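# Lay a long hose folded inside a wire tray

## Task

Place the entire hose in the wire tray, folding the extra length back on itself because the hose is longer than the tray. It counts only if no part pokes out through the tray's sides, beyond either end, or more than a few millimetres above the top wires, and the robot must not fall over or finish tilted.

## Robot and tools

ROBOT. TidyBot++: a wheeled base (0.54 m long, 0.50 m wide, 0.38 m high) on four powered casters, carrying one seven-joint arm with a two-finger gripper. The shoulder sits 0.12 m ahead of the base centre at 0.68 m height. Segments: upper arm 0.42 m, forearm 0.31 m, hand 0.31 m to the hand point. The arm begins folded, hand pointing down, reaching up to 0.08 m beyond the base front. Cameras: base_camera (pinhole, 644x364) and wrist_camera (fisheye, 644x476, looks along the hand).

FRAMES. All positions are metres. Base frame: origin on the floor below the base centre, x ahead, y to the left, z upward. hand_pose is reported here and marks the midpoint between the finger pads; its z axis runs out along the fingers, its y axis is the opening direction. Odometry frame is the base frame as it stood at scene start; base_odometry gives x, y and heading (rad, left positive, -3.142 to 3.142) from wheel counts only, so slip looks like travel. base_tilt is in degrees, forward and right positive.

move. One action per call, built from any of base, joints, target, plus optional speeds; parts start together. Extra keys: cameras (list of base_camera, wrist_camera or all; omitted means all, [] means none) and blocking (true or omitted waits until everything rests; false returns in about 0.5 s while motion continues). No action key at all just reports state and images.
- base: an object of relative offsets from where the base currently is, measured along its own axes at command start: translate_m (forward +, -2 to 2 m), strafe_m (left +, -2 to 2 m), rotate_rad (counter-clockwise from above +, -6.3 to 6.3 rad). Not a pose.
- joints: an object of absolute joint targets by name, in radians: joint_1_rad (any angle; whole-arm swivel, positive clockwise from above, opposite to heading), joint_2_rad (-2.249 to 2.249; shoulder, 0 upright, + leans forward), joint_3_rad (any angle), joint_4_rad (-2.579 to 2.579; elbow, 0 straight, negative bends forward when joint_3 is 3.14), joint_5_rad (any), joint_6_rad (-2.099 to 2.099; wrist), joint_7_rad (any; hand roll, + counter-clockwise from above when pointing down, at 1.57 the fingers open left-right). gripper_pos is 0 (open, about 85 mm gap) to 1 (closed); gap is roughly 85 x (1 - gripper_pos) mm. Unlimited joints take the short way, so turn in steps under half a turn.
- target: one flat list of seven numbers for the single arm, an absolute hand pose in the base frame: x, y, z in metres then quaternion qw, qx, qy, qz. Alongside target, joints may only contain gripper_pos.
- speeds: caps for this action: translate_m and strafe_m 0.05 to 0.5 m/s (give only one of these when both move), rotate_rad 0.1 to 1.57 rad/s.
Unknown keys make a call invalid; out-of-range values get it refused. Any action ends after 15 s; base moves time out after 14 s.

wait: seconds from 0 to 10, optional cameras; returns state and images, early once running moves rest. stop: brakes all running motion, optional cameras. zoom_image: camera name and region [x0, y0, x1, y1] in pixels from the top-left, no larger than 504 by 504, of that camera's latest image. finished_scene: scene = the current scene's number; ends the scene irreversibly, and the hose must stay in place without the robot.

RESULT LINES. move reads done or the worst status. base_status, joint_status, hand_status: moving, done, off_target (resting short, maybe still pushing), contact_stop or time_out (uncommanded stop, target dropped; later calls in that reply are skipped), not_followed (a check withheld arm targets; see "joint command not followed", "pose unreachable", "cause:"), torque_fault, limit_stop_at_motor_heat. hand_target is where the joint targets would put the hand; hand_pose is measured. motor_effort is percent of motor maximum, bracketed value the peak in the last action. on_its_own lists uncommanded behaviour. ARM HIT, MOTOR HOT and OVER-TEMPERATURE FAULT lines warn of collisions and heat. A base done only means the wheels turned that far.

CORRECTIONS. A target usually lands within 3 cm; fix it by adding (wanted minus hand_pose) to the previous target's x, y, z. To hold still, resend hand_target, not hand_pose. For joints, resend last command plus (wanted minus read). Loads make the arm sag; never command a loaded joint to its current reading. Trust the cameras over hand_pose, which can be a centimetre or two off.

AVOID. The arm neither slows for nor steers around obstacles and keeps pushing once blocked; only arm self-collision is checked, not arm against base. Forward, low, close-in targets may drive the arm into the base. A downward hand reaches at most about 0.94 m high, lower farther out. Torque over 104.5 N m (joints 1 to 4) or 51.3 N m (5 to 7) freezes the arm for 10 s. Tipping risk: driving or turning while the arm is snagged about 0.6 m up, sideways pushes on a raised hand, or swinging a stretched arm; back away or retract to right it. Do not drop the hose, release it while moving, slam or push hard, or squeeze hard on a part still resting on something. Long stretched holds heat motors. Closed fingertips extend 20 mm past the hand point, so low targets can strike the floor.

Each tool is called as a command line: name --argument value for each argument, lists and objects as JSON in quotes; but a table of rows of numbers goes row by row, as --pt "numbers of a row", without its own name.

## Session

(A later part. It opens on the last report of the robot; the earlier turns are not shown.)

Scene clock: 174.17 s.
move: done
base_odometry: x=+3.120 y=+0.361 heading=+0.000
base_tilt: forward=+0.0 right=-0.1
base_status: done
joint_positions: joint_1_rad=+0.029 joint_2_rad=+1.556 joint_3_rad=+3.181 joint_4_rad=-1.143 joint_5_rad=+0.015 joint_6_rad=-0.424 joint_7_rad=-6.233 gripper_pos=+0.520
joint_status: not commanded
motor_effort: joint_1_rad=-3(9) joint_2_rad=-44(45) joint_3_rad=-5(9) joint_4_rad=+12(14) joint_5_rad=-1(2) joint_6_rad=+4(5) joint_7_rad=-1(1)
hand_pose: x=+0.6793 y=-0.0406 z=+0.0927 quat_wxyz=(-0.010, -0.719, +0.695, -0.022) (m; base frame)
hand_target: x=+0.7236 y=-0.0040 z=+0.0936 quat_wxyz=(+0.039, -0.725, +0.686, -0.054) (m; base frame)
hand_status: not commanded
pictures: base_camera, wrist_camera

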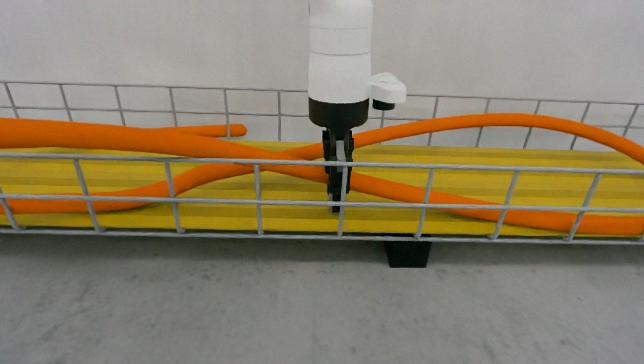

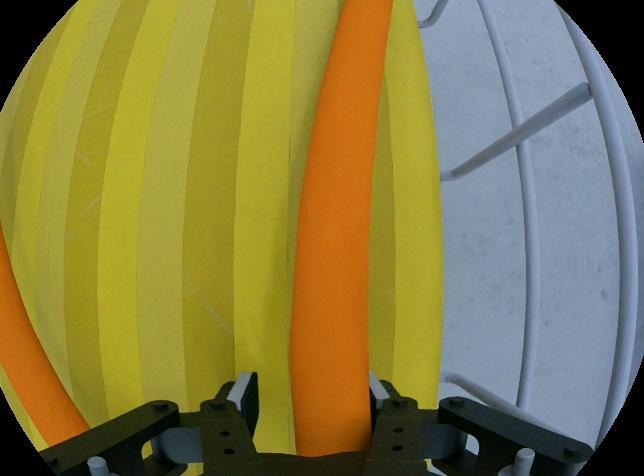

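move --joints '{"joint_2_rad": 1.505, "joint_4_rad": -1.18, "joint_6_rad": -0.35}' --cameras '[]'

move --base '{"strafe_m": 0.2}' --speeds '{"strafe_m": 0.15}'

Scene clock: 175.87 s.
move: done
base_odometry: x=+3.120 y=+0.361 heading=+0.000
base_tilt: forward=+0.0 right=-0.1
base_status: not commanded
joint_positions: joint_1_rad=+0.026 joint_2_rad=+1.522 joint_3_rad=+3.176 joint_4_rad=-1.184 joint_5_rad=+0.015 joint_6_rad=-0.421 joint_7_rad=-6.233 gripper_pos=+0.520
joint_status: all done
motor_effort: joint_1_rad=-2(4) joint_2_rad=-48(49) joint_3_rad=-3(5) joint_4_rad=+12(13) joint_5_rad=+0(1) joint_6_rad=+3(5) joint_7_rad=+0(1)
hand_pose: x=+0.6761 y=-0.0359 z=+0.1063 quat_wxyz=(-0.010, -0.720, +0.694, -0.019) (m; base frame)
hand_target: x=+0.7107 y=-0.0041 z=+0.1179 quat_wxyz=(+0.030, -0.725, +0.686, -0.045) (m; base frame)
hand_status: not commanded
pictures: none
No camera images: "cameras" was empty.

Scene clock: 177.83 s.
move: done
base_odometry: x=+3.121 y=+0.561 heading=-0.001
base_tilt: forward=+0.0 right=-0.1
base_status: done
joint_positions: joint_1_rad=+0.024 joint_2_rad=+1.522 joint_3_rad=+3.176 joint_4_rad=-1.187 joint_5_rad=+0.015 joint_6_rad=-0.421 joint_7_rad=-6.233 gripper_pos=+0.520
joint_status: not commanded
motor_effort: joint_1_rad=-4(7) joint_2_rad=-49(50) joint_3_rad=-5(7) joint_4_rad=+14(14) joint_5_rad=-1(1) joint_6_rad=+4(5) joint_7_rad=-1(1)
hand_pose: x=+0.6744 y=-0.0346 z=+0.1059 quat_wxyz=(-0.011, -0.720, +0.693, -0.018) (m; base frame)
hand_target: x=+0.7107 y=-0.0041 z=+0.1179 quat_wxyz=(+0.030, -0.725, +0.686, -0.045) (m; base frame)
hand_status: not commanded
pictures: base_camera, wrist_camera

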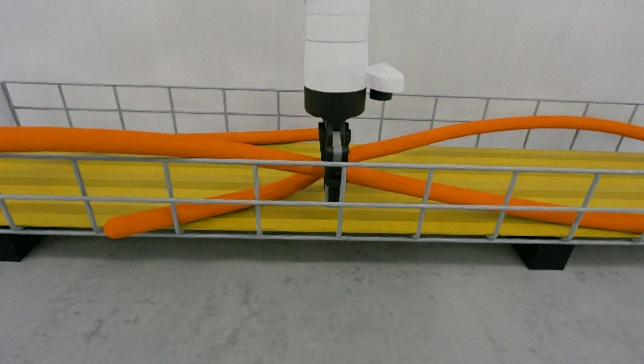

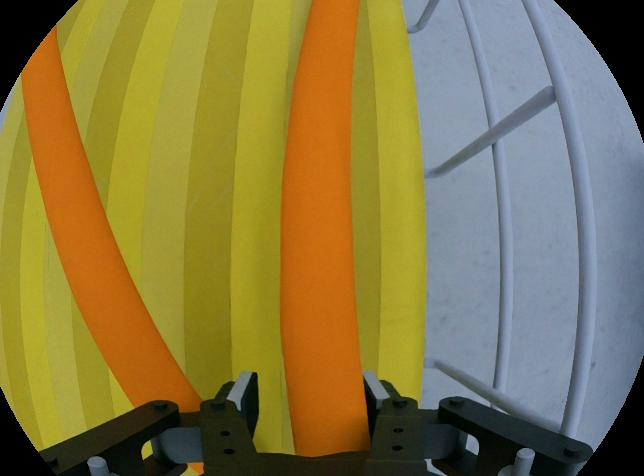

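move --joints '{"gripper_pos": 0.8}' --cameras '[]'

move --base '{"strafe_m": -0.22}' --speeds '{"strafe_m": 0.15}'

Scene clock: 179.33 s.
move: off_target
base_odometry: x=+3.121 y=+0.561 heading=-0.001
base_tilt: forward=+0.0 right=-0.1
base_status: not commanded
joint_positions: joint_1_rad=+0.023 joint_2_rad=+1.522 joint_3_rad=+3.175 joint_4_rad=-1.187 joint_5_rad=+0.015 joint_6_rad=-0.421 joint_7_rad=-6.233 gripper_pos=+0.762
joint_status: gripper_pos off_target (ended at +0.762, target +0.800)
motor_effort: joint_1_rad=-3(4) joint_2_rad=-48(50) joint_3_rad=-4(5) joint_4_rad=+13(14) joint_5_rad=-1(1) joint_6_rad=+4(5) joint_7_rad=-1(2)
hand_pose: x=+0.6743 y=-0.0332 z=+0.1058 quat_wxyz=(-0.010, -0.721, +0.693, -0.018) (m; base frame)
hand_target: x=+0.7107 y=-0.0041 z=+0.1179 quat_wxyz=(+0.030, -0.725, +0.686, -0.045) (m; base frame)
hand_status: not commanded
pictures: none
No camera images: "cameras" was empty.

Scene clock: 181.43 s.
move: done
base_odometry: x=+3.121 y=+0.341 heading=+0.000
base_tilt: forward=+0.0 right=-0.1
base_status: done
joint_positions: joint_1_rad=-0.012 joint_2_rad=+1.519 joint_3_rad=+3.127 joint_4_rad=-1.187 joint_5_rad=+0.015 joint_6_rad=-0.421 joint_7_rad=-6.233 gripper_pos=+0.763
joint_status: not commanded
motor_effort: joint_1_rad=+3(7) joint_2_rad=-48(49) joint_3_rad=+1(4) joint_4_rad=+12(13) joint_5_rad=+1(2) joint_6_rad=+3(4) joint_7_rad=-1(2)
hand_pose: x=+0.6761 y=+0.0149 z=+0.1074 quat_wxyz=(+0.008, -0.733, +0.680, -0.002) (m; base frame)
hand_target: x=+0.7107 y=-0.0041 z=+0.1179 quat_wxyz=(+0.030, -0.725, +0.686, -0.045) (m; base frame)
hand_status: not commanded
pictures: base_camera, wrist_camera

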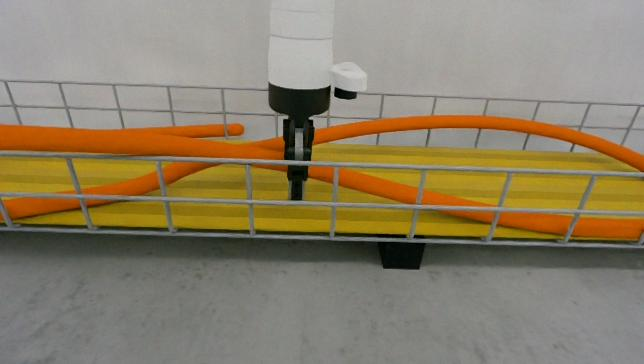

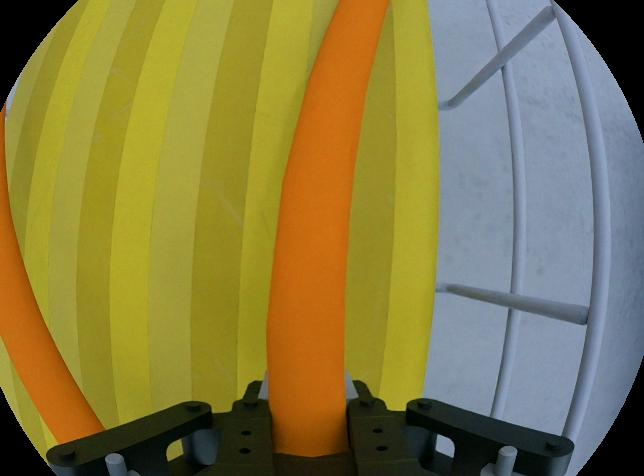

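move --base '{"strafe_m": -0.25}' --speeds '{"strafe_m": 0.15}'

Scene clock: 183.93 s.
move: done
base_odometry: x=+3.121 y=+0.091 heading=+0.000
base_tilt: forward=+0.0 right=-0.1
base_status: done
joint_positions: joint_1_rad=-0.004 joint_2_rad=+1.519 joint_3_rad=+3.125 joint_4_rad=-1.189 joint_5_rad=+0.015 joint_6_rad=-0.421 joint_7_rad=-6.236 gripper_pos=+0.763
joint_status: not commanded
motor_effort: joint_1_rad=+1(8) joint_2_rad=-50(51) joint_3_rad=-1(5) joint_4_rad=+14(14) joint_5_rad=+2(2) joint_6_rad=+4(5) joint_7_rad=+1(1)
hand_pose: x=+0.6753 y=+0.0121 z=+0.1073 quat_wxyz=(+0.009, -0.730, +0.684, -0.001) (m; base frame)
hand_target: x=+0.7107 y=-0.0041 z=+0.1179 quat_wxyz=(+0.030, -0.725, +0.686, -0.045) (m; base frame)
hand_status: not commanded
pictures: base_camera, wrist_camera

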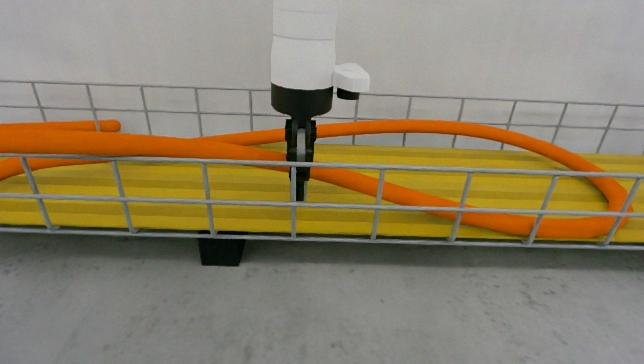

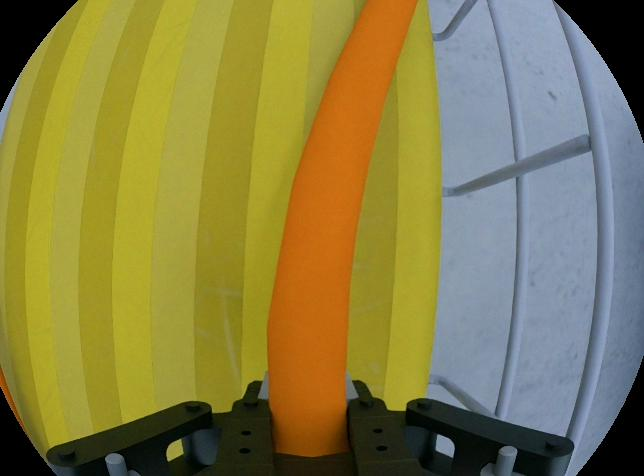

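move --base '{"strafe_m": -0.12}' --joints '{"joint_2_rad": 1.575, "joint_4_rad": -1.12, "joint_6_rad": -0.34}' --speeds '{"strafe_m": 0.15}'

Scene clock: 185.63 s.
move: off_target
base_odometry: x=+3.121 y=-0.029 heading=+0.000
base_tilt: forward=+0.0 right=-0.1
base_status: done
joint_positions: joint_1_rad=-0.023 joint_2_rad=+1.549 joint_3_rad=+3.108 joint_4_rad=-1.165 joint_5_rad=+0.015 joint_6_rad=-0.421 joint_7_rad=-6.242 gripper_pos=+0.764
joint_status: joint_4_rad off_target (ended at -1.165, target -1.120); the others done
motor_effort: joint_1_rad=+5(10) joint_2_rad=-44(51) joint_3_rad=+4(11) joint_4_rad=+15(15) joint_5_rad=+4(6) joint_6_rad=+7(7) joint_7_rad=+2(2)
hand_pose: x=+0.6713 y=+0.0324 z=+0.0942 quat_wxyz=(+0.012, -0.734, +0.679, +0.007) (m; base frame)
hand_target: x=+0.7088 y=-0.0040 z=+0.0871 quat_wxyz=(+0.030, -0.725, +0.686, -0.045) (m; base frame)
hand_status: not commanded
pictures: base_camera, wrist_camera

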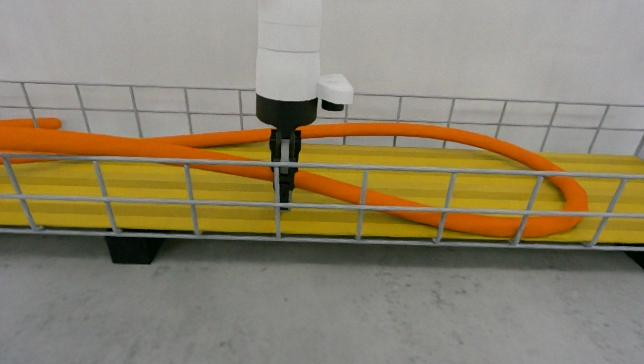

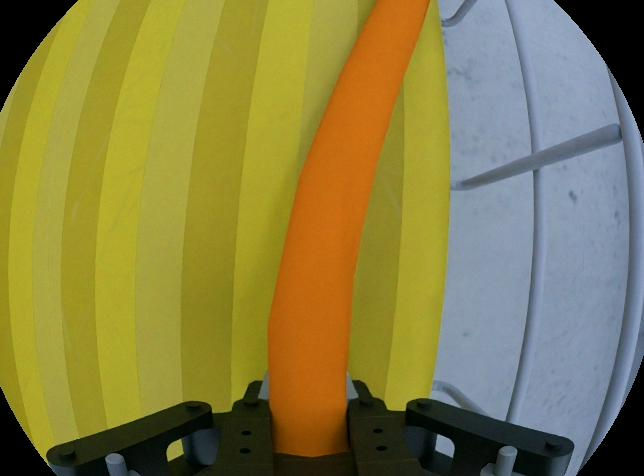

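move --joints '{"gripper_pos": 0.0}'

move --joints '{"joint_2_rad": 1.43, "joint_4_rad": -1.26, "joint_6_rad": -0.38}'

Scene clock: 187.17 s.
move: done
base_odometry: x=+3.121 y=-0.029 heading=+0.000
base_tilt: forward=+0.0 right=-0.1
base_status: not commanded
joint_positions: joint_1_rad=-0.020 joint_2_rad=+1.568 joint_3_rad=+3.112 joint_4_rad=-1.147 joint_5_rad=+0.015 joint_6_rad=-0.395 joint_7_rad=-6.242 gripper_pos=+0.000
joint_status: all done
motor_effort: joint_1_rad=+2(5) joint_2_rad=-45(48) joint_3_rad=+1(4) joint_4_rad=+10(17) joint_5_rad=+2(4) joint_6_rad=+2(10) joint_7_rad=+0(2)
hand_pose: x=+0.6789 y=+0.0289 z=+0.0862 quat_wxyz=(+0.019, -0.733, +0.680, -0.003) (m; base frame)
hand_target: x=+0.7088 y=-0.0040 z=+0.0871 quat_wxyz=(+0.030, -0.725, +0.686, -0.045) (m; base frame)
hand_status: not commanded
pictures: base_camera, wrist_camera

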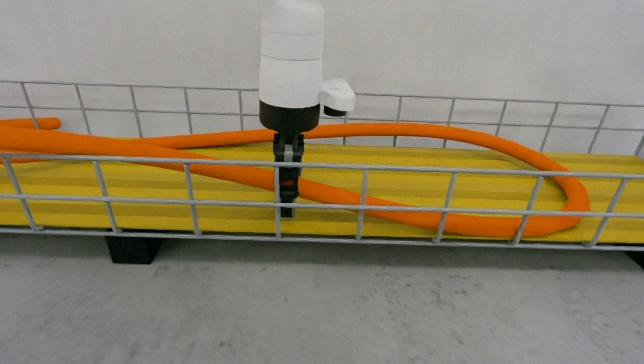

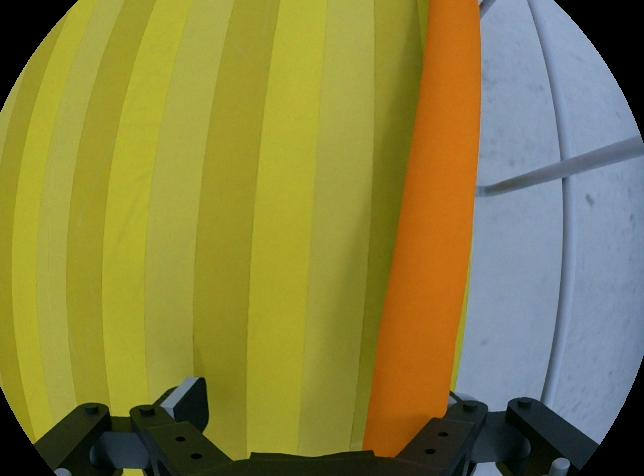

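Scene clock: 188.23 s.
move: done
base_odometry: x=+3.121 y=-0.029 heading=+0.000
base_tilt: forward=+0.0 right=-0.1
base_status: not commanded
joint_positions: joint_1_rad=-0.013 joint_2_rad=+1.452 joint_3_rad=+3.118 joint_4_rad=-1.265 joint_5_rad=+0.015 joint_6_rad=-0.395 joint_7_rad=-6.242 gripper_pos=+0.000
joint_status: all done
motor_effort: joint_1_rad=+1(3) joint_2_rad=-50(51) joint_3_rad=-1(1) joint_4_rad=+12(13) joint_5_rad=+1(2) joint_6_rad=+3(5) joint_7_rad=-1(1)
hand_pose: x=+0.6755 y=+0.0212 z=+0.1347 quat_wxyz=(+0.017, -0.731, +0.682, -0.005) (m; base frame)
hand_target: x=+0.6952 y=-0.0046 z=+0.1476 quat_wxyz=(+0.017, -0.726, +0.687, -0.033) (m; base frame)
hand_status: not commanded
pictures: base_camera, wrist_camera

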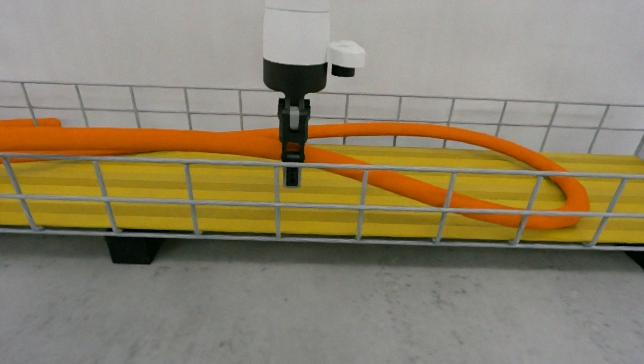

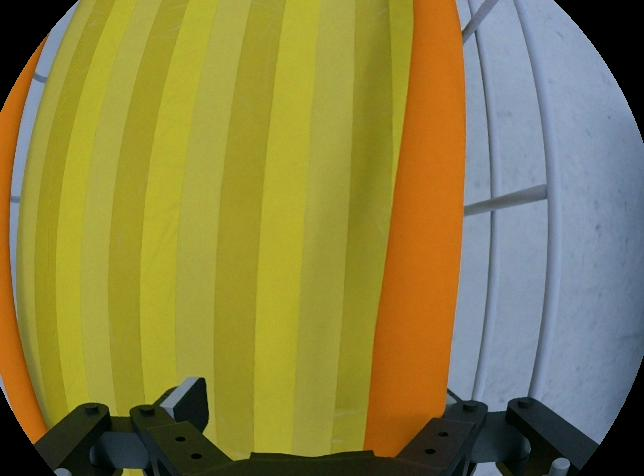

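move --joints '{"joint_2_rad": 1.15, "joint_4_rad": -1.55, "joint_6_rad": -0.45}'

move --base '{"translate_m": -0.3, "strafe_m": 0.45}' --joints '{"joint_1_rad": 0.0, "joint_2_rad": 0.3, "joint_4_rad": -2.0, "joint_6_rad": -0.55, "joint_7_rad": 1.57}'

Scene clock: 190.17 s.
move: done
base_odometry: x=+3.121 y=-0.029 heading=+0.000
base_tilt: forward=+0.0 right=-0.1
base_status: not commanded
joint_positions: joint_1_rad=-0.011 joint_2_rad=+1.139 joint_3_rad=+3.122 joint_4_rad=-1.531 joint_5_rad=+0.015 joint_6_rad=-0.401 joint_7_rad=-6.242 gripper_pos=+0.000
joint_status: all done
motor_effort: joint_1_rad=+1(1) joint_2_rad=-41(53) joint_3_rad=-1(2) joint_4_rad=+9(13) joint_5_rad=+1(1) joint_6_rad=+1(5) joint_7_rad=-1(1)
hand_pose: x=+0.6655 y=+0.0176 z=+0.2676 quat_wxyz=(+0.029, -0.732, +0.680, -0.021) (m; base frame)
hand_target: x=+0.6350 y=-0.0058 z=+0.2583 quat_wxyz=(-0.012, -0.726, +0.687, -0.006) (m; base frame)
hand_status: not commanded
pictures: base_camera, wrist_camera

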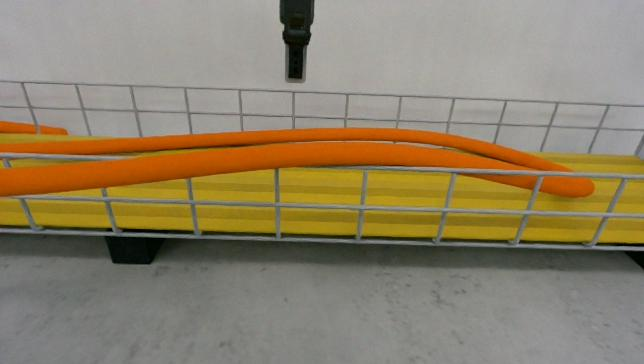

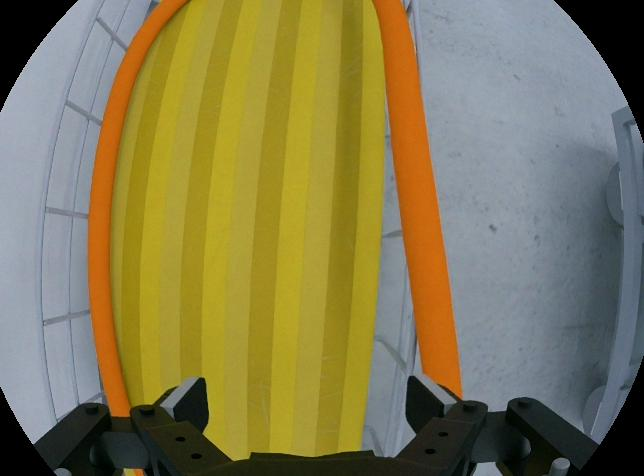

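Scene clock: 192.77 s.
move: done
base_odometry: x=+2.821 y=+0.421 heading=+0.000
base_tilt: forward=+0.0 right=-0.1
base_status: done
joint_positions: joint_1_rad=-0.007 joint_2_rad=+0.298 joint_3_rad=+3.129 joint_4_rad=-1.982 joint_5_rad=+0.015 joint_6_rad=-0.475 joint_7_rad=-4.769 gripper_pos=+0.000
joint_status: all done
motor_effort: joint_1_rad=+1(4) joint_2_rad=-26(45) joint_3_rad=+0(3) joint_4_rad=+16(17) joint_5_rad=+1(1) joint_6_rad=+3(5) joint_7_rad=+0(1)
hand_pose: x=+0.5984 y=+0.0090 z=+0.5913 quat_wxyz=(+0.005, -0.981, +0.013, -0.192) (m; base frame)
hand_target: x=+0.5674 y=-0.0077 z=+0.5764 quat_wxyz=(-0.019, -0.989, -0.023, -0.145) (m; base frame)
hand_status: not commanded
pictures: base_camera, wrist_camera

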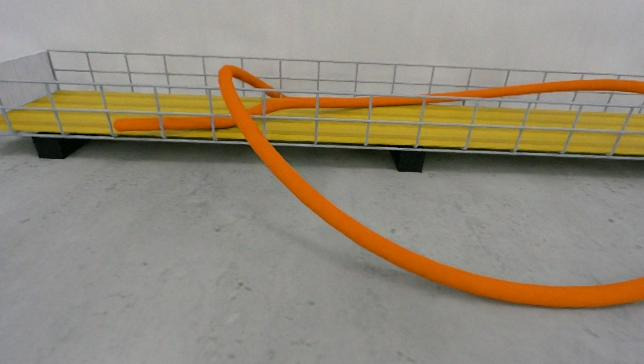

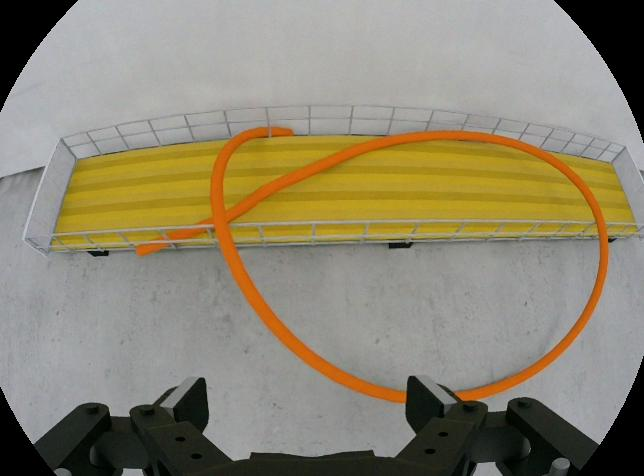

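move --base '{"translate_m": 0.429, "strafe_m": 0.279}' --joints '{"joint_1_rad": 0.5325, "joint_7_rad": 0.968}'

move --joints '{"joint_1_rad": 0.5325, "joint_2_rad": 1.30, "joint_4_rad": -0.905, "joint_6_rad": -0.97}'

Scene clock: 198.50 s.
move: done
base_odometry: x=+3.250 y=+0.700 heading=+0.001
base_tilt: forward=+0.0 right=-0.1
base_status: done
joint_positions: joint_1_rad=+0.522 joint_2_rad=+0.297 joint_3_rad=+3.133 joint_4_rad=-1.986 joint_5_rad=+0.015 joint_6_rad=-0.477 joint_7_rad=-5.261 gripper_pos=+0.000
joint_status: all done
motor_effort: joint_1_rad=+1(3) joint_2_rad=-27(28) joint_3_rad=+0(2) joint_4_rad=+16(17) joint_5_rad=+1(1) joint_6_rad=+3(4) joint_7_rad=+0(1)
hand_pose: x=+0.5345 y=-0.2349 z=+0.5902 quat_wxyz=(+0.000, -0.849, +0.492, -0.190) (m; base frame)
hand_target: x=+0.5014 y=-0.2343 z=+0.5764 quat_wxyz=(-0.014, -0.847, +0.512, -0.146) (m; base frame)
hand_status: not commanded
pictures: base_camera, wrist_camera

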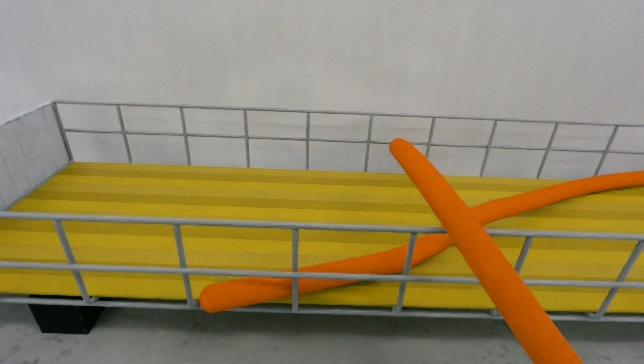

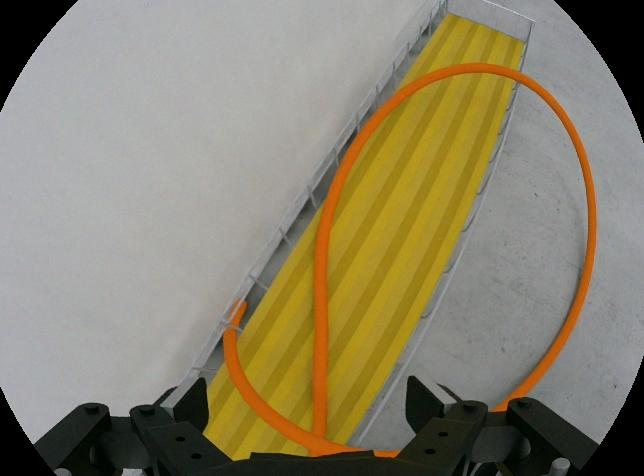

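Scene clock: 200.87 s.
move: done
base_odometry: x=+3.250 y=+0.700 heading=+0.001
base_tilt: forward=+0.0 right=-0.1
base_status: not commanded
joint_positions: joint_1_rad=+0.522 joint_2_rad=+1.278 joint_3_rad=+3.133 joint_4_rad=-0.941 joint_5_rad=+0.015 joint_6_rad=-0.890 joint_7_rad=-5.261 gripper_pos=+0.000
joint_status: all done
motor_effort: joint_1_rad=+1(2) joint_2_rad=-50(52) joint_3_rad=-1(1) joint_4_rad=+15(17) joint_5_rad=+1(1) joint_6_rad=+1(5) joint_7_rad=-1(1)
hand_pose: x=+0.6955 y=-0.3285 z=+0.3024 quat_wxyz=(-0.001, -0.863, +0.505, -0.016) (m; base frame)
hand_target: x=+0.6710 y=-0.3406 z=+0.2973 quat_wxyz=(-0.024, -0.852, +0.523, +0.016) (m; base frame)
hand_status: not commanded
pictures: base_camera, wrist_camera

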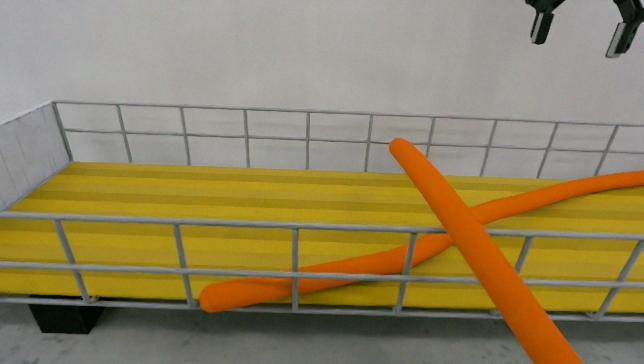

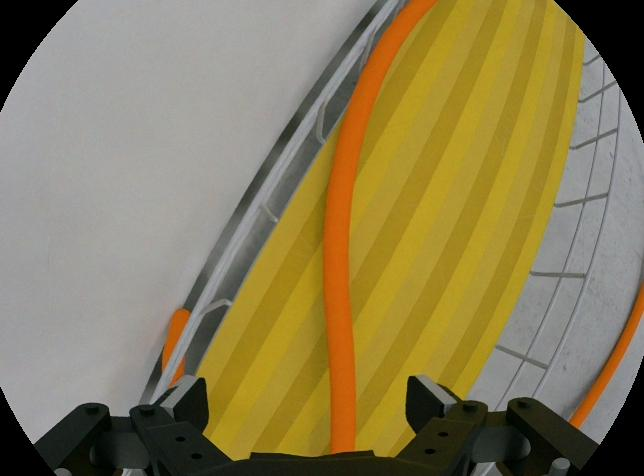

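move --joints '{"joint_1_rad": 0.56, "joint_2_rad": 1.745, "joint_4_rad": -0.515, "joint_6_rad": -0.80, "joint_7_rad": 0.985}'

move --joints '{"gripper_pos": 0.8}'

Scene clock: 203.10 s.
move: done
base_odometry: x=+3.250 y=+0.700 heading=+0.001
base_tilt: forward=-0.1 right=-0.1
base_status: not commanded
joint_positions: joint_1_rad=+0.548 joint_2_rad=+1.731 joint_3_rad=+3.133 joint_4_rad=-0.546 joint_5_rad=+0.015 joint_6_rad=-0.875 joint_7_rad=-5.261 gripper_pos=+0.000
joint_status: all done
motor_effort: joint_1_rad=+1(2) joint_2_rad=-50(56) joint_3_rad=-1(1) joint_4_rad=+14(16) joint_5_rad=+1(1) joint_6_rad=+0(1) joint_7_rad=+0(1)
hand_pose: x=+0.6757 y=-0.3377 z=+0.0993 quat_wxyz=(-0.001, -0.855, +0.518, +0.005) (m; base frame)
hand_target: x=+0.6913 y=-0.3722 z=+0.0990 quat_wxyz=(-0.021, -0.850, +0.525, -0.041) (m; base frame)
hand_status: not commanded
pictures: base_camera, wrist_camera

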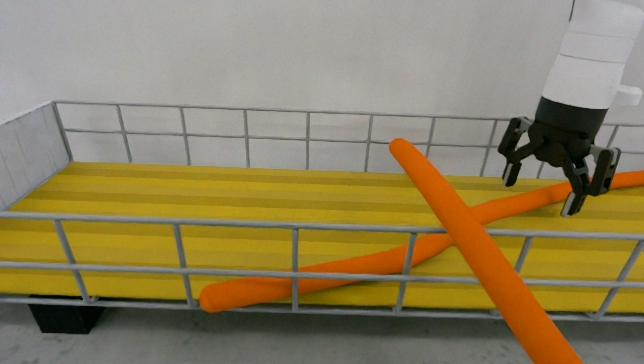

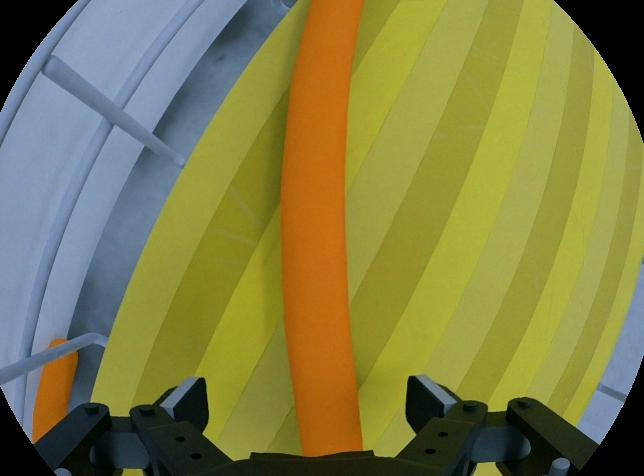

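Scene clock: 204.10 s.
move: off_target
base_odometry: x=+3.250 y=+0.700 heading=+0.001
base_tilt: forward=+0.0 right=-0.1
base_status: not commanded
joint_positions: joint_1_rad=+0.550 joint_2_rad=+1.731 joint_3_rad=+3.133 joint_4_rad=-0.546 joint_5_rad=+0.015 joint_6_rad=-0.875 joint_7_rad=-5.261 gripper_pos=+0.752
joint_status: gripper_pos off_target (ended at +0.752, target +0.800)
motor_effort: joint_1_rad=+2(2) joint_2_rad=-49(50) joint_3_rad=-1(2) joint_4_rad=+14(15) joint_5_rad=+1(1) joint_6_rad=+1(1) joint_7_rad=-1(2)
hand_pose: x=+0.6751 y=-0.3388 z=+0.0993 quat_wxyz=(-0.001, -0.855, +0.519, +0.005) (m; base frame)
hand_target: x=+0.6913 y=-0.3722 z=+0.0990 quat_wxyz=(-0.021, -0.850, +0.525, -0.041) (m; base frame)
hand_status: not commanded
pictures: base_camera, wrist_camera

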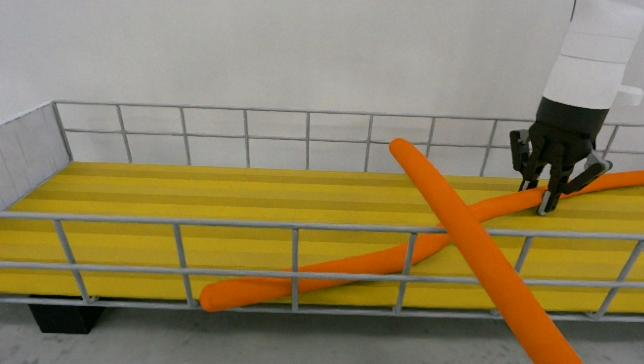

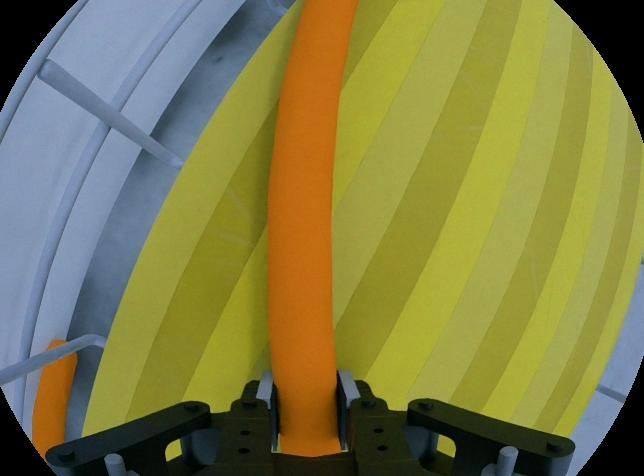

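move --joints '{"joint_2_rad": 1.14, "joint_4_rad": -1.48, "joint_6_rad": -0.45, "joint_7_rad": 1.5}'

move --base '{"strafe_m": 0.3}' --joints '{"joint_1_rad": 0.15, "joint_2_rad": 1.06, "joint_4_rad": -1.85, "joint_6_rad": -0.17, "joint_7_rad": 3.0}' --speeds '{"strafe_m": 0.25}'

Scene clock: 208.00 s.
move: off_target
base_odometry: x=+3.250 y=+0.700 heading=+0.001
base_tilt: forward=+0.0 right=-0.1
base_status: not commanded
joint_positions: joint_1_rad=+0.553 joint_2_rad=+1.148 joint_3_rad=+3.133 joint_4_rad=-1.438 joint_5_rad=+0.015 joint_6_rad=-0.499 joint_7_rad=-4.853 gripper_pos=+0.754
joint_status: joint_4_rad off_target (ended at -1.438, target -1.480); the others done
motor_effort: joint_1_rad=+1(2) joint_2_rad=-45(53) joint_3_rad=+0(2) joint_4_rad=+7(16) joint_5_rad=+4(4) joint_6_rad=-4(5) joint_7_rad=+2(3)
hand_pose: x=+0.6043 y=-0.2940 z=+0.2768 quat_wxyz=(-0.005, -0.943, +0.332, -0.028) (m; base frame)
hand_target: x=+0.5916 y=-0.3031 z=+0.2746 quat_wxyz=(-0.022, -0.958, +0.284, -0.032) (m; base frame)
hand_status: not commanded
pictures: base_camera, wrist_camera

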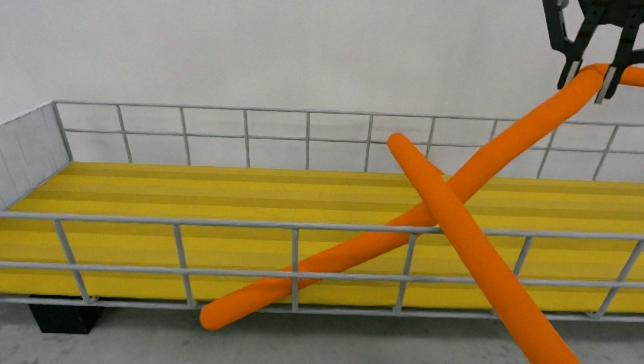

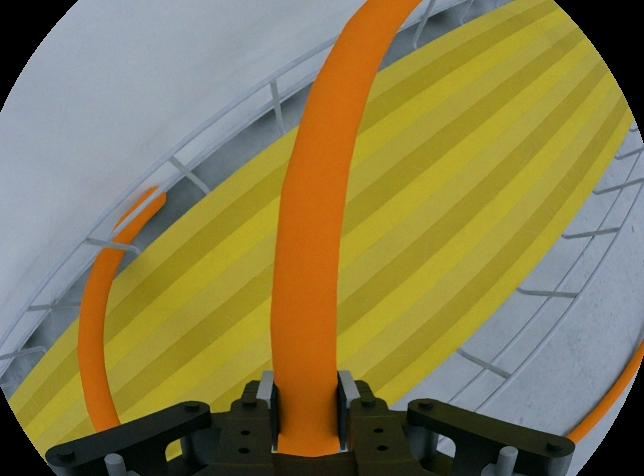

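Scene clock: 210.23 s.
move: done
base_odometry: x=+3.250 y=+1.000 heading=+0.001
base_tilt: forward=-0.1 right=-0.1
base_status: done
joint_positions: joint_1_rad=+0.157 joint_2_rad=+1.051 joint_3_rad=+3.146 joint_4_rad=-1.823 joint_5_rad=+0.015 joint_6_rad=-0.240 joint_7_rad=-3.352 gripper_pos=+0.755
joint_status: all done
motor_effort: joint_1_rad=+0(8) joint_2_rad=-39(46) joint_3_rad=-1(6) joint_4_rad=+5(7) joint_5_rad=+3(4) joint_6_rad=+0(8) joint_7_rad=+2(5)
hand_pose: x=+0.5700 y=-0.0738 z=+0.2764 quat_wxyz=(-0.012, -0.821, -0.571, -0.007) (m; base frame)
hand_target: x=+0.5721 y=-0.0694 z=+0.2709 quat_wxyz=(-0.026, -0.784, -0.620, -0.018) (m; base frame)
hand_status: not commanded
pictures: base_camera, wrist_camera

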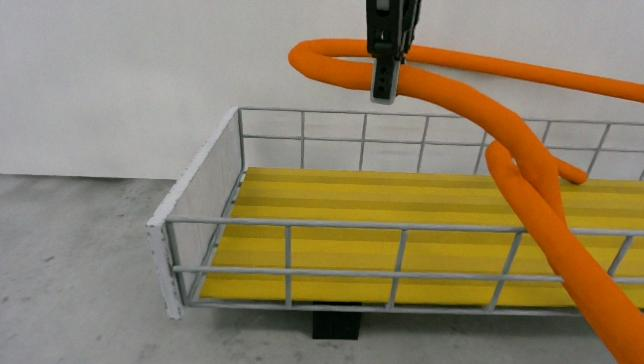

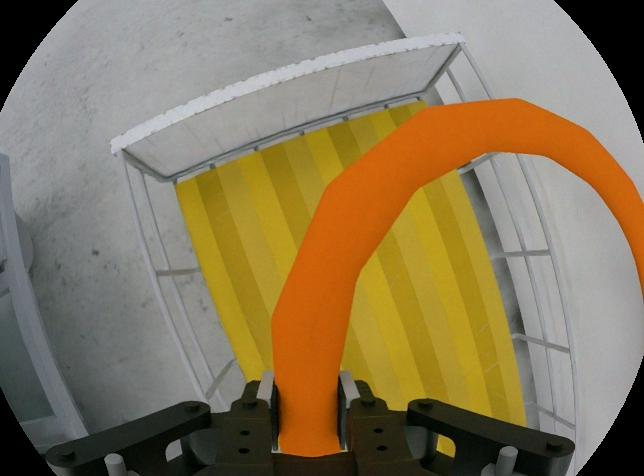

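move --joints '{"joint_2_rad": 1.33, "joint_4_rad": -1.70, "joint_6_rad": -0.04, "joint_7_rad": 3.5}'

Scene clock: 212.70 s.
move: off_target
base_odometry: x=+3.250 y=+1.000 heading=+0.001
base_tilt: forward=+0.0 right=-0.1
base_status: not commanded
joint_positions: joint_1_rad=+0.144 joint_2_rad=+1.278 joint_3_rad=+3.127 joint_4_rad=-1.733 joint_5_rad=+0.015 joint_6_rad=-0.129 joint_7_rad=-2.862 gripper_pos=+0.755
joint_status: joint_2_rad off_target (ended at +1.278, target +1.330); the others done
motor_effort: joint_1_rad=+4(4) joint_2_rad=-31(40) joint_3_rad=+4(5) joint_4_rad=+4(5) joint_5_rad=+5(5) joint_6_rad=+1(3) joint_7_rad=+4(4)
hand_pose: x=+0.5599 y=-0.0539 z=+0.1805 quat_wxyz=(+0.003, -0.650, -0.760, -0.006) (m; base frame)
hand_target: x=+0.5799 y=-0.0681 z=+0.1593 quat_wxyz=(-0.032, -0.606, -0.795, -0.017) (m; base frame)
hand_status: not commanded
pictures: base_camera, wrist_camera

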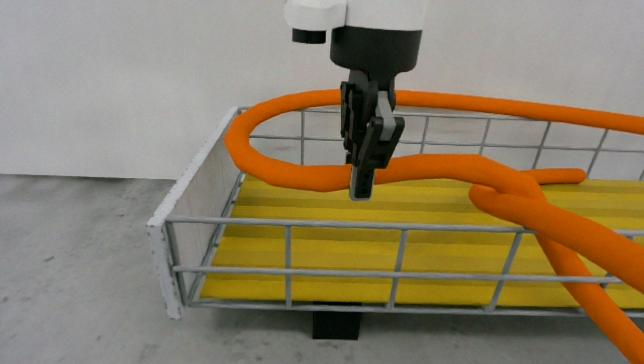

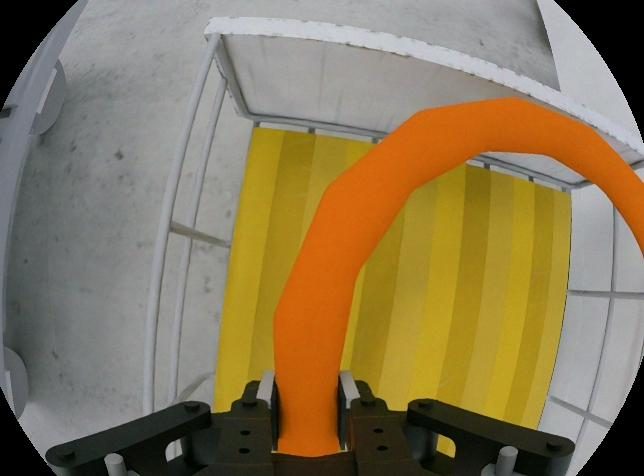

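move --joints '{"joint_1_rad": 0.12, "joint_2_rad": 1.56, "joint_4_rad": -1.55, "joint_6_rad": 0.02}'

Scene clock: 214.43 s.
move: off_target
base_odometry: x=+3.250 y=+1.000 heading=+0.001
base_tilt: forward=+0.0 right=-0.1
base_status: not commanded
joint_positions: joint_1_rad=+0.129 joint_2_rad=+1.474 joint_3_rad=+3.127 joint_4_rad=-1.575 joint_5_rad=+0.015 joint_6_rad=-0.054 joint_7_rad=-2.858 gripper_pos=+0.755
joint_status: joint_2_rad off_target (ended at +1.474, target +1.560); the others done
motor_effort: joint_1_rad=+2(4) joint_2_rad=-27(33) joint_3_rad=+2(5) joint_4_rad=+2(6) joint_5_rad=+5(5) joint_6_rad=+0(3) joint_7_rad=+3(4)
hand_pose: x=+0.5765 y=-0.0489 z=+0.0988 quat_wxyz=(-0.012, -0.644, -0.765, -0.016) (m; base frame)
hand_target: x=+0.5628 y=-0.0508 z=+0.0613 quat_wxyz=(-0.022, -0.594, -0.804, -0.014) (m; base frame)
hand_status: not commanded
pictures: base_camera, wrist_camera

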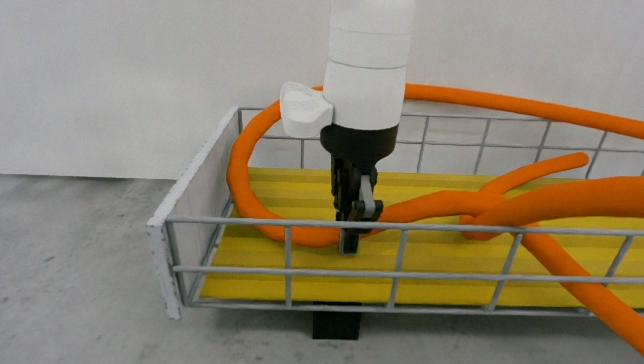

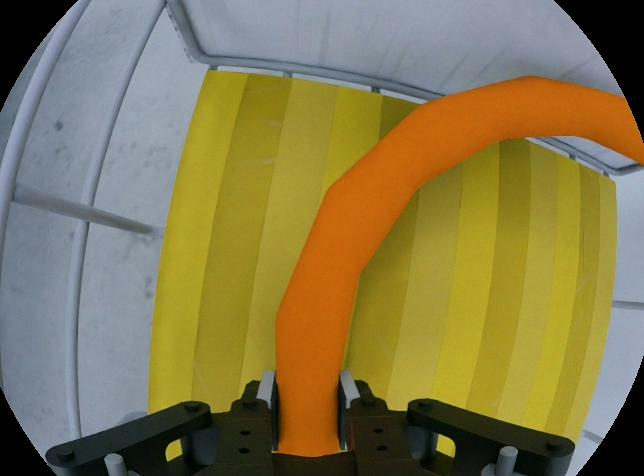

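move --joints '{"joint_2_rad": 1.515, "joint_4_rad": -1.57, "joint_6_rad": 0.0, "joint_7_rad": 3.35, "gripper_pos": 0.48}'

move --base '{"strafe_m": -0.2}' --speeds '{"strafe_m": 0.15}'

Scene clock: 216.00 s.
move: off_target
base_odometry: x=+3.250 y=+1.000 heading=+0.001
base_tilt: forward=+0.0 right=-0.1
base_status: not commanded
joint_positions: joint_1_rad=+0.129 joint_2_rad=+1.474 joint_3_rad=+3.127 joint_4_rad=-1.575 joint_5_rad=+0.017 joint_6_rad=-0.054 joint_7_rad=-2.909 gripper_pos=+0.480
joint_status: joint_2_rad off_target (ended at +1.474, target +1.515); the others done
motor_effort: joint_1_rad=+1(2) joint_2_rad=-32(38) joint_3_rad=-1(2) joint_4_rad=+2(3) joint_5_rad=+1(4) joint_6_rad=+0(1) joint_7_rad=-1(4)
hand_pose: x=+0.5761 y=-0.0491 z=+0.0985 quat_wxyz=(-0.012, -0.662, -0.749, -0.016) (m; base frame)
hand_target: x=+0.5715 y=-0.0522 z=+0.0806 quat_wxyz=(-0.023, -0.652, -0.757, -0.016) (m; base frame)
hand_status: not commanded
pictures: base_camera, wrist_camera

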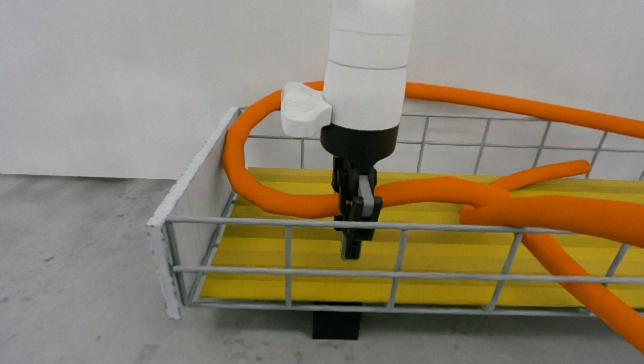

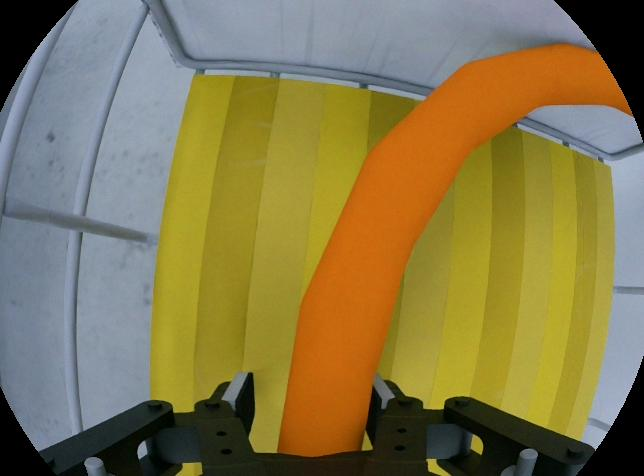

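Scene clock: 217.97 s.
move: done
base_odometry: x=+3.250 y=+0.801 heading=+0.001
base_tilt: forward=+0.0 right=-0.1
base_status: done
joint_positions: joint_1_rad=+0.066 joint_2_rad=+1.469 joint_3_rad=+3.053 joint_4_rad=-1.575 joint_5_rad=+0.017 joint_6_rad=-0.054 joint_7_rad=-2.910 gripper_pos=+0.480
joint_status: not commanded
motor_effort: joint_1_rad=+12(13) joint_2_rad=-31(33) joint_3_rad=+15(17) joint_4_rad=+6(7) joint_5_rad=+3(4) joint_6_rad=+2(3) joint_7_rad=+2(2)
hand_pose: x=+0.5842 y=+0.0257 z=+0.1045 quat_wxyz=(+0.008, -0.636, -0.770, -0.048) (m; base frame)
hand_target: x=+0.5715 y=-0.0522 z=+0.0806 quat_wxyz=(-0.023, -0.652, -0.757, -0.016) (m; base frame)
hand_status: not commanded
pictures: base_camera, wrist_camera

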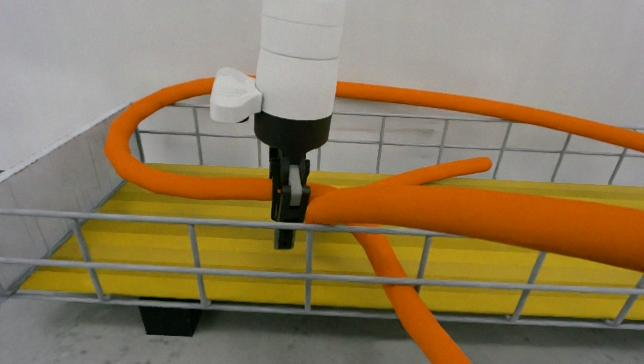

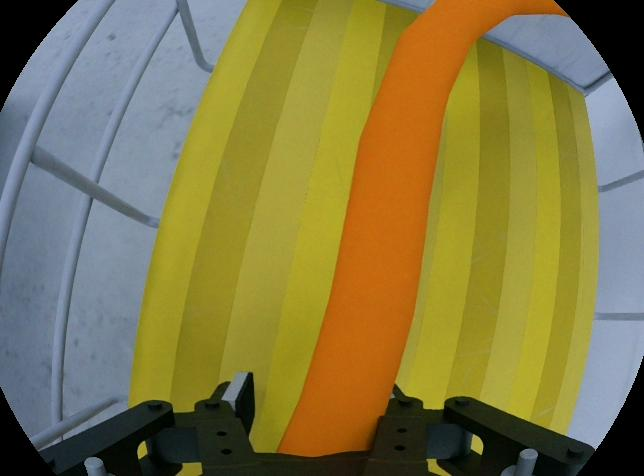

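move

Scene clock: 219.03 s.
base_odometry: x=+3.250 y=+0.801 heading=+0.001
base_tilt: forward=-0.1 right=-0.1
base_status: done
joint_positions: joint_1_rad=+0.066 joint_2_rad=+1.469 joint_3_rad=+3.053 joint_4_rad=-1.575 joint_5_rad=+0.017 joint_6_rad=-0.054 joint_7_rad=-2.910 gripper_pos=+0.480
joint_status: not commanded
motor_effort: joint_1_rad=+12(13) joint_2_rad=-32(33) joint_3_rad=+15(17) joint_4_rad=+6(7) joint_5_rad=+4(4) joint_6_rad=+2(3) joint_7_rad=+2(2)
hand_pose: x=+0.5842 y=+0.0257 z=+0.1045 quat_wxyz=(+0.008, -0.636, -0.770, -0.048) (m; base frame)
hand_target: x=+0.5715 y=-0.0522 z=+0.0806 quat_wxyz=(-0.023, -0.652, -0.757, -0.016) (m; base frame)
hand_status: not commanded
pictures: base_camera, wrist_camera

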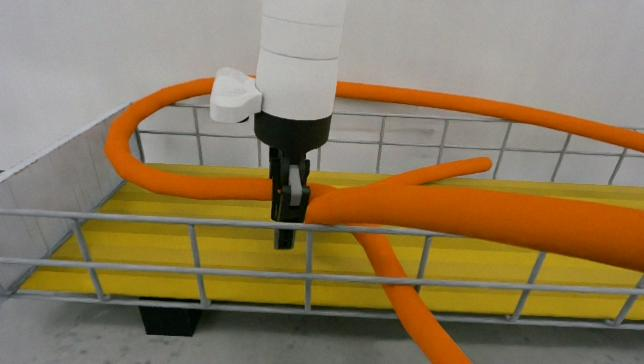

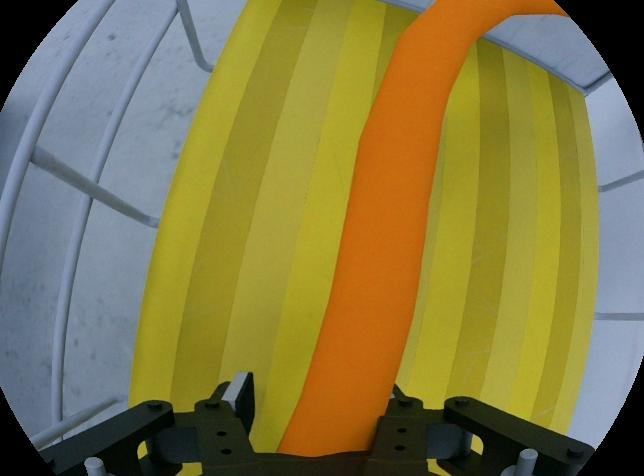

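zoom_image --camera "base_camera" --region '[250, 150, 550, 364]'

Scaled by 1.680.

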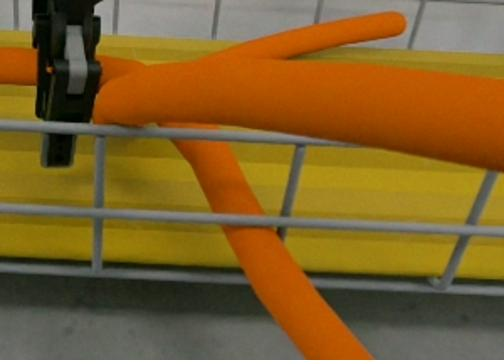

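move --joints '{"gripper_pos": 0.8}' --cameras '[]'

move --joints '{"joint_1_rad": 0.06, "joint_2_rad": 0.81, "joint_4_rad": -1.77, "joint_6_rad": -0.59, "joint_7_rad": 3.40}' --base '{"strafe_m": 0.12}' --speeds '{"strafe_m": 0.15}'

Scene clock: 221.03 s.
move: off_target
base_odometry: x=+3.250 y=+0.801 heading=+0.001
base_tilt: forward=-0.1 right=-0.1
base_status: not commanded
joint_positions: joint_1_rad=+0.070 joint_2_rad=+1.469 joint_3_rad=+3.052 joint_4_rad=-1.588 joint_5_rad=+0.017 joint_6_rad=-0.054 joint_7_rad=-2.926 gripper_pos=+0.725
joint_status: gripper_pos off_target (ended at +0.725, target +0.800)
motor_effort: joint_1_rad=+10(12) joint_2_rad=-32(34) joint_3_rad=+13(15) joint_4_rad=+9(11) joint_5_rad=+6(8) joint_6_rad=+5(7) joint_7_rad=+5(6)
hand_pose: x=+0.5765 y=+0.0249 z=+0.1040 quat_wxyz=(+0.014, -0.644, -0.764, -0.045) (m; base frame)
hand_target: x=+0.5715 y=-0.0522 z=+0.0806 quat_wxyz=(-0.023, -0.652, -0.757, -0.016) (m; base frame)
hand_status: not commanded
pictures: none
No camera images: "cameras" was empty.

Scene clock: 223.30 s.
move: done
base_odometry: x=+3.250 y=+0.921 heading=+0.000
base_tilt: forward=+0.0 right=-0.1
base_status: done
joint_positions: joint_1_rad=+0.083 joint_2_rad=+0.826 joint_3_rad=+3.145 joint_4_rad=-1.770 joint_5_rad=+0.020 joint_6_rad=-0.529 joint_7_rad=-2.926 gripper_pos=+0.753
joint_status: all done
motor_effort: joint_1_rad=-2(8) joint_2_rad=-41(57) joint_3_rad=-4(12) joint_4_rad=+14(15) joint_5_rad=+0(7) joint_6_rad=+3(7) joint_7_rad=+1(5)
hand_pose: x=+0.5950 y=-0.0430 z=+0.3869 quat_wxyz=(-0.010, -0.653, -0.757, +0.000) (m; base frame)
hand_target: x=+0.5812 y=-0.0360 z=+0.3948 quat_wxyz=(+0.002, -0.613, -0.790, +0.021) (m; base frame)
hand_status: not commanded
pictures: base_camera, wrist_camera

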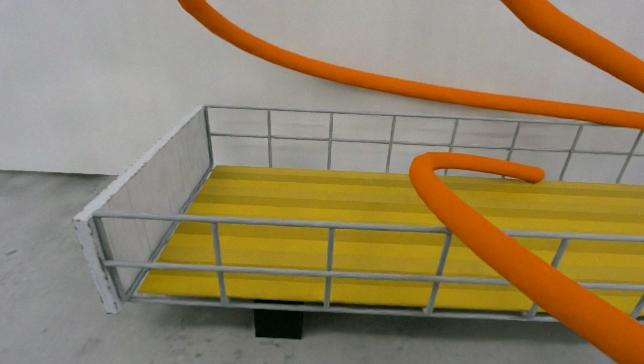

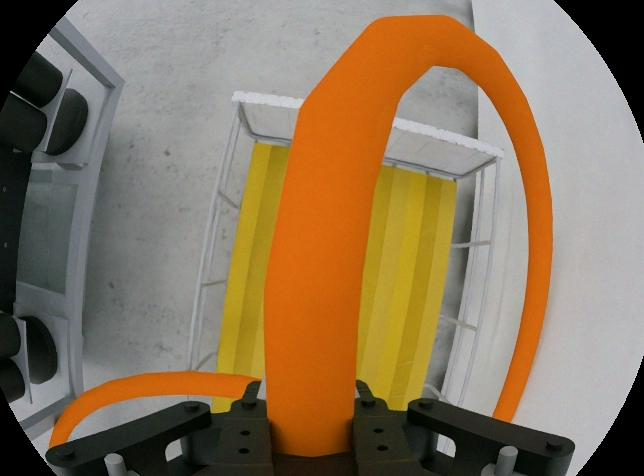

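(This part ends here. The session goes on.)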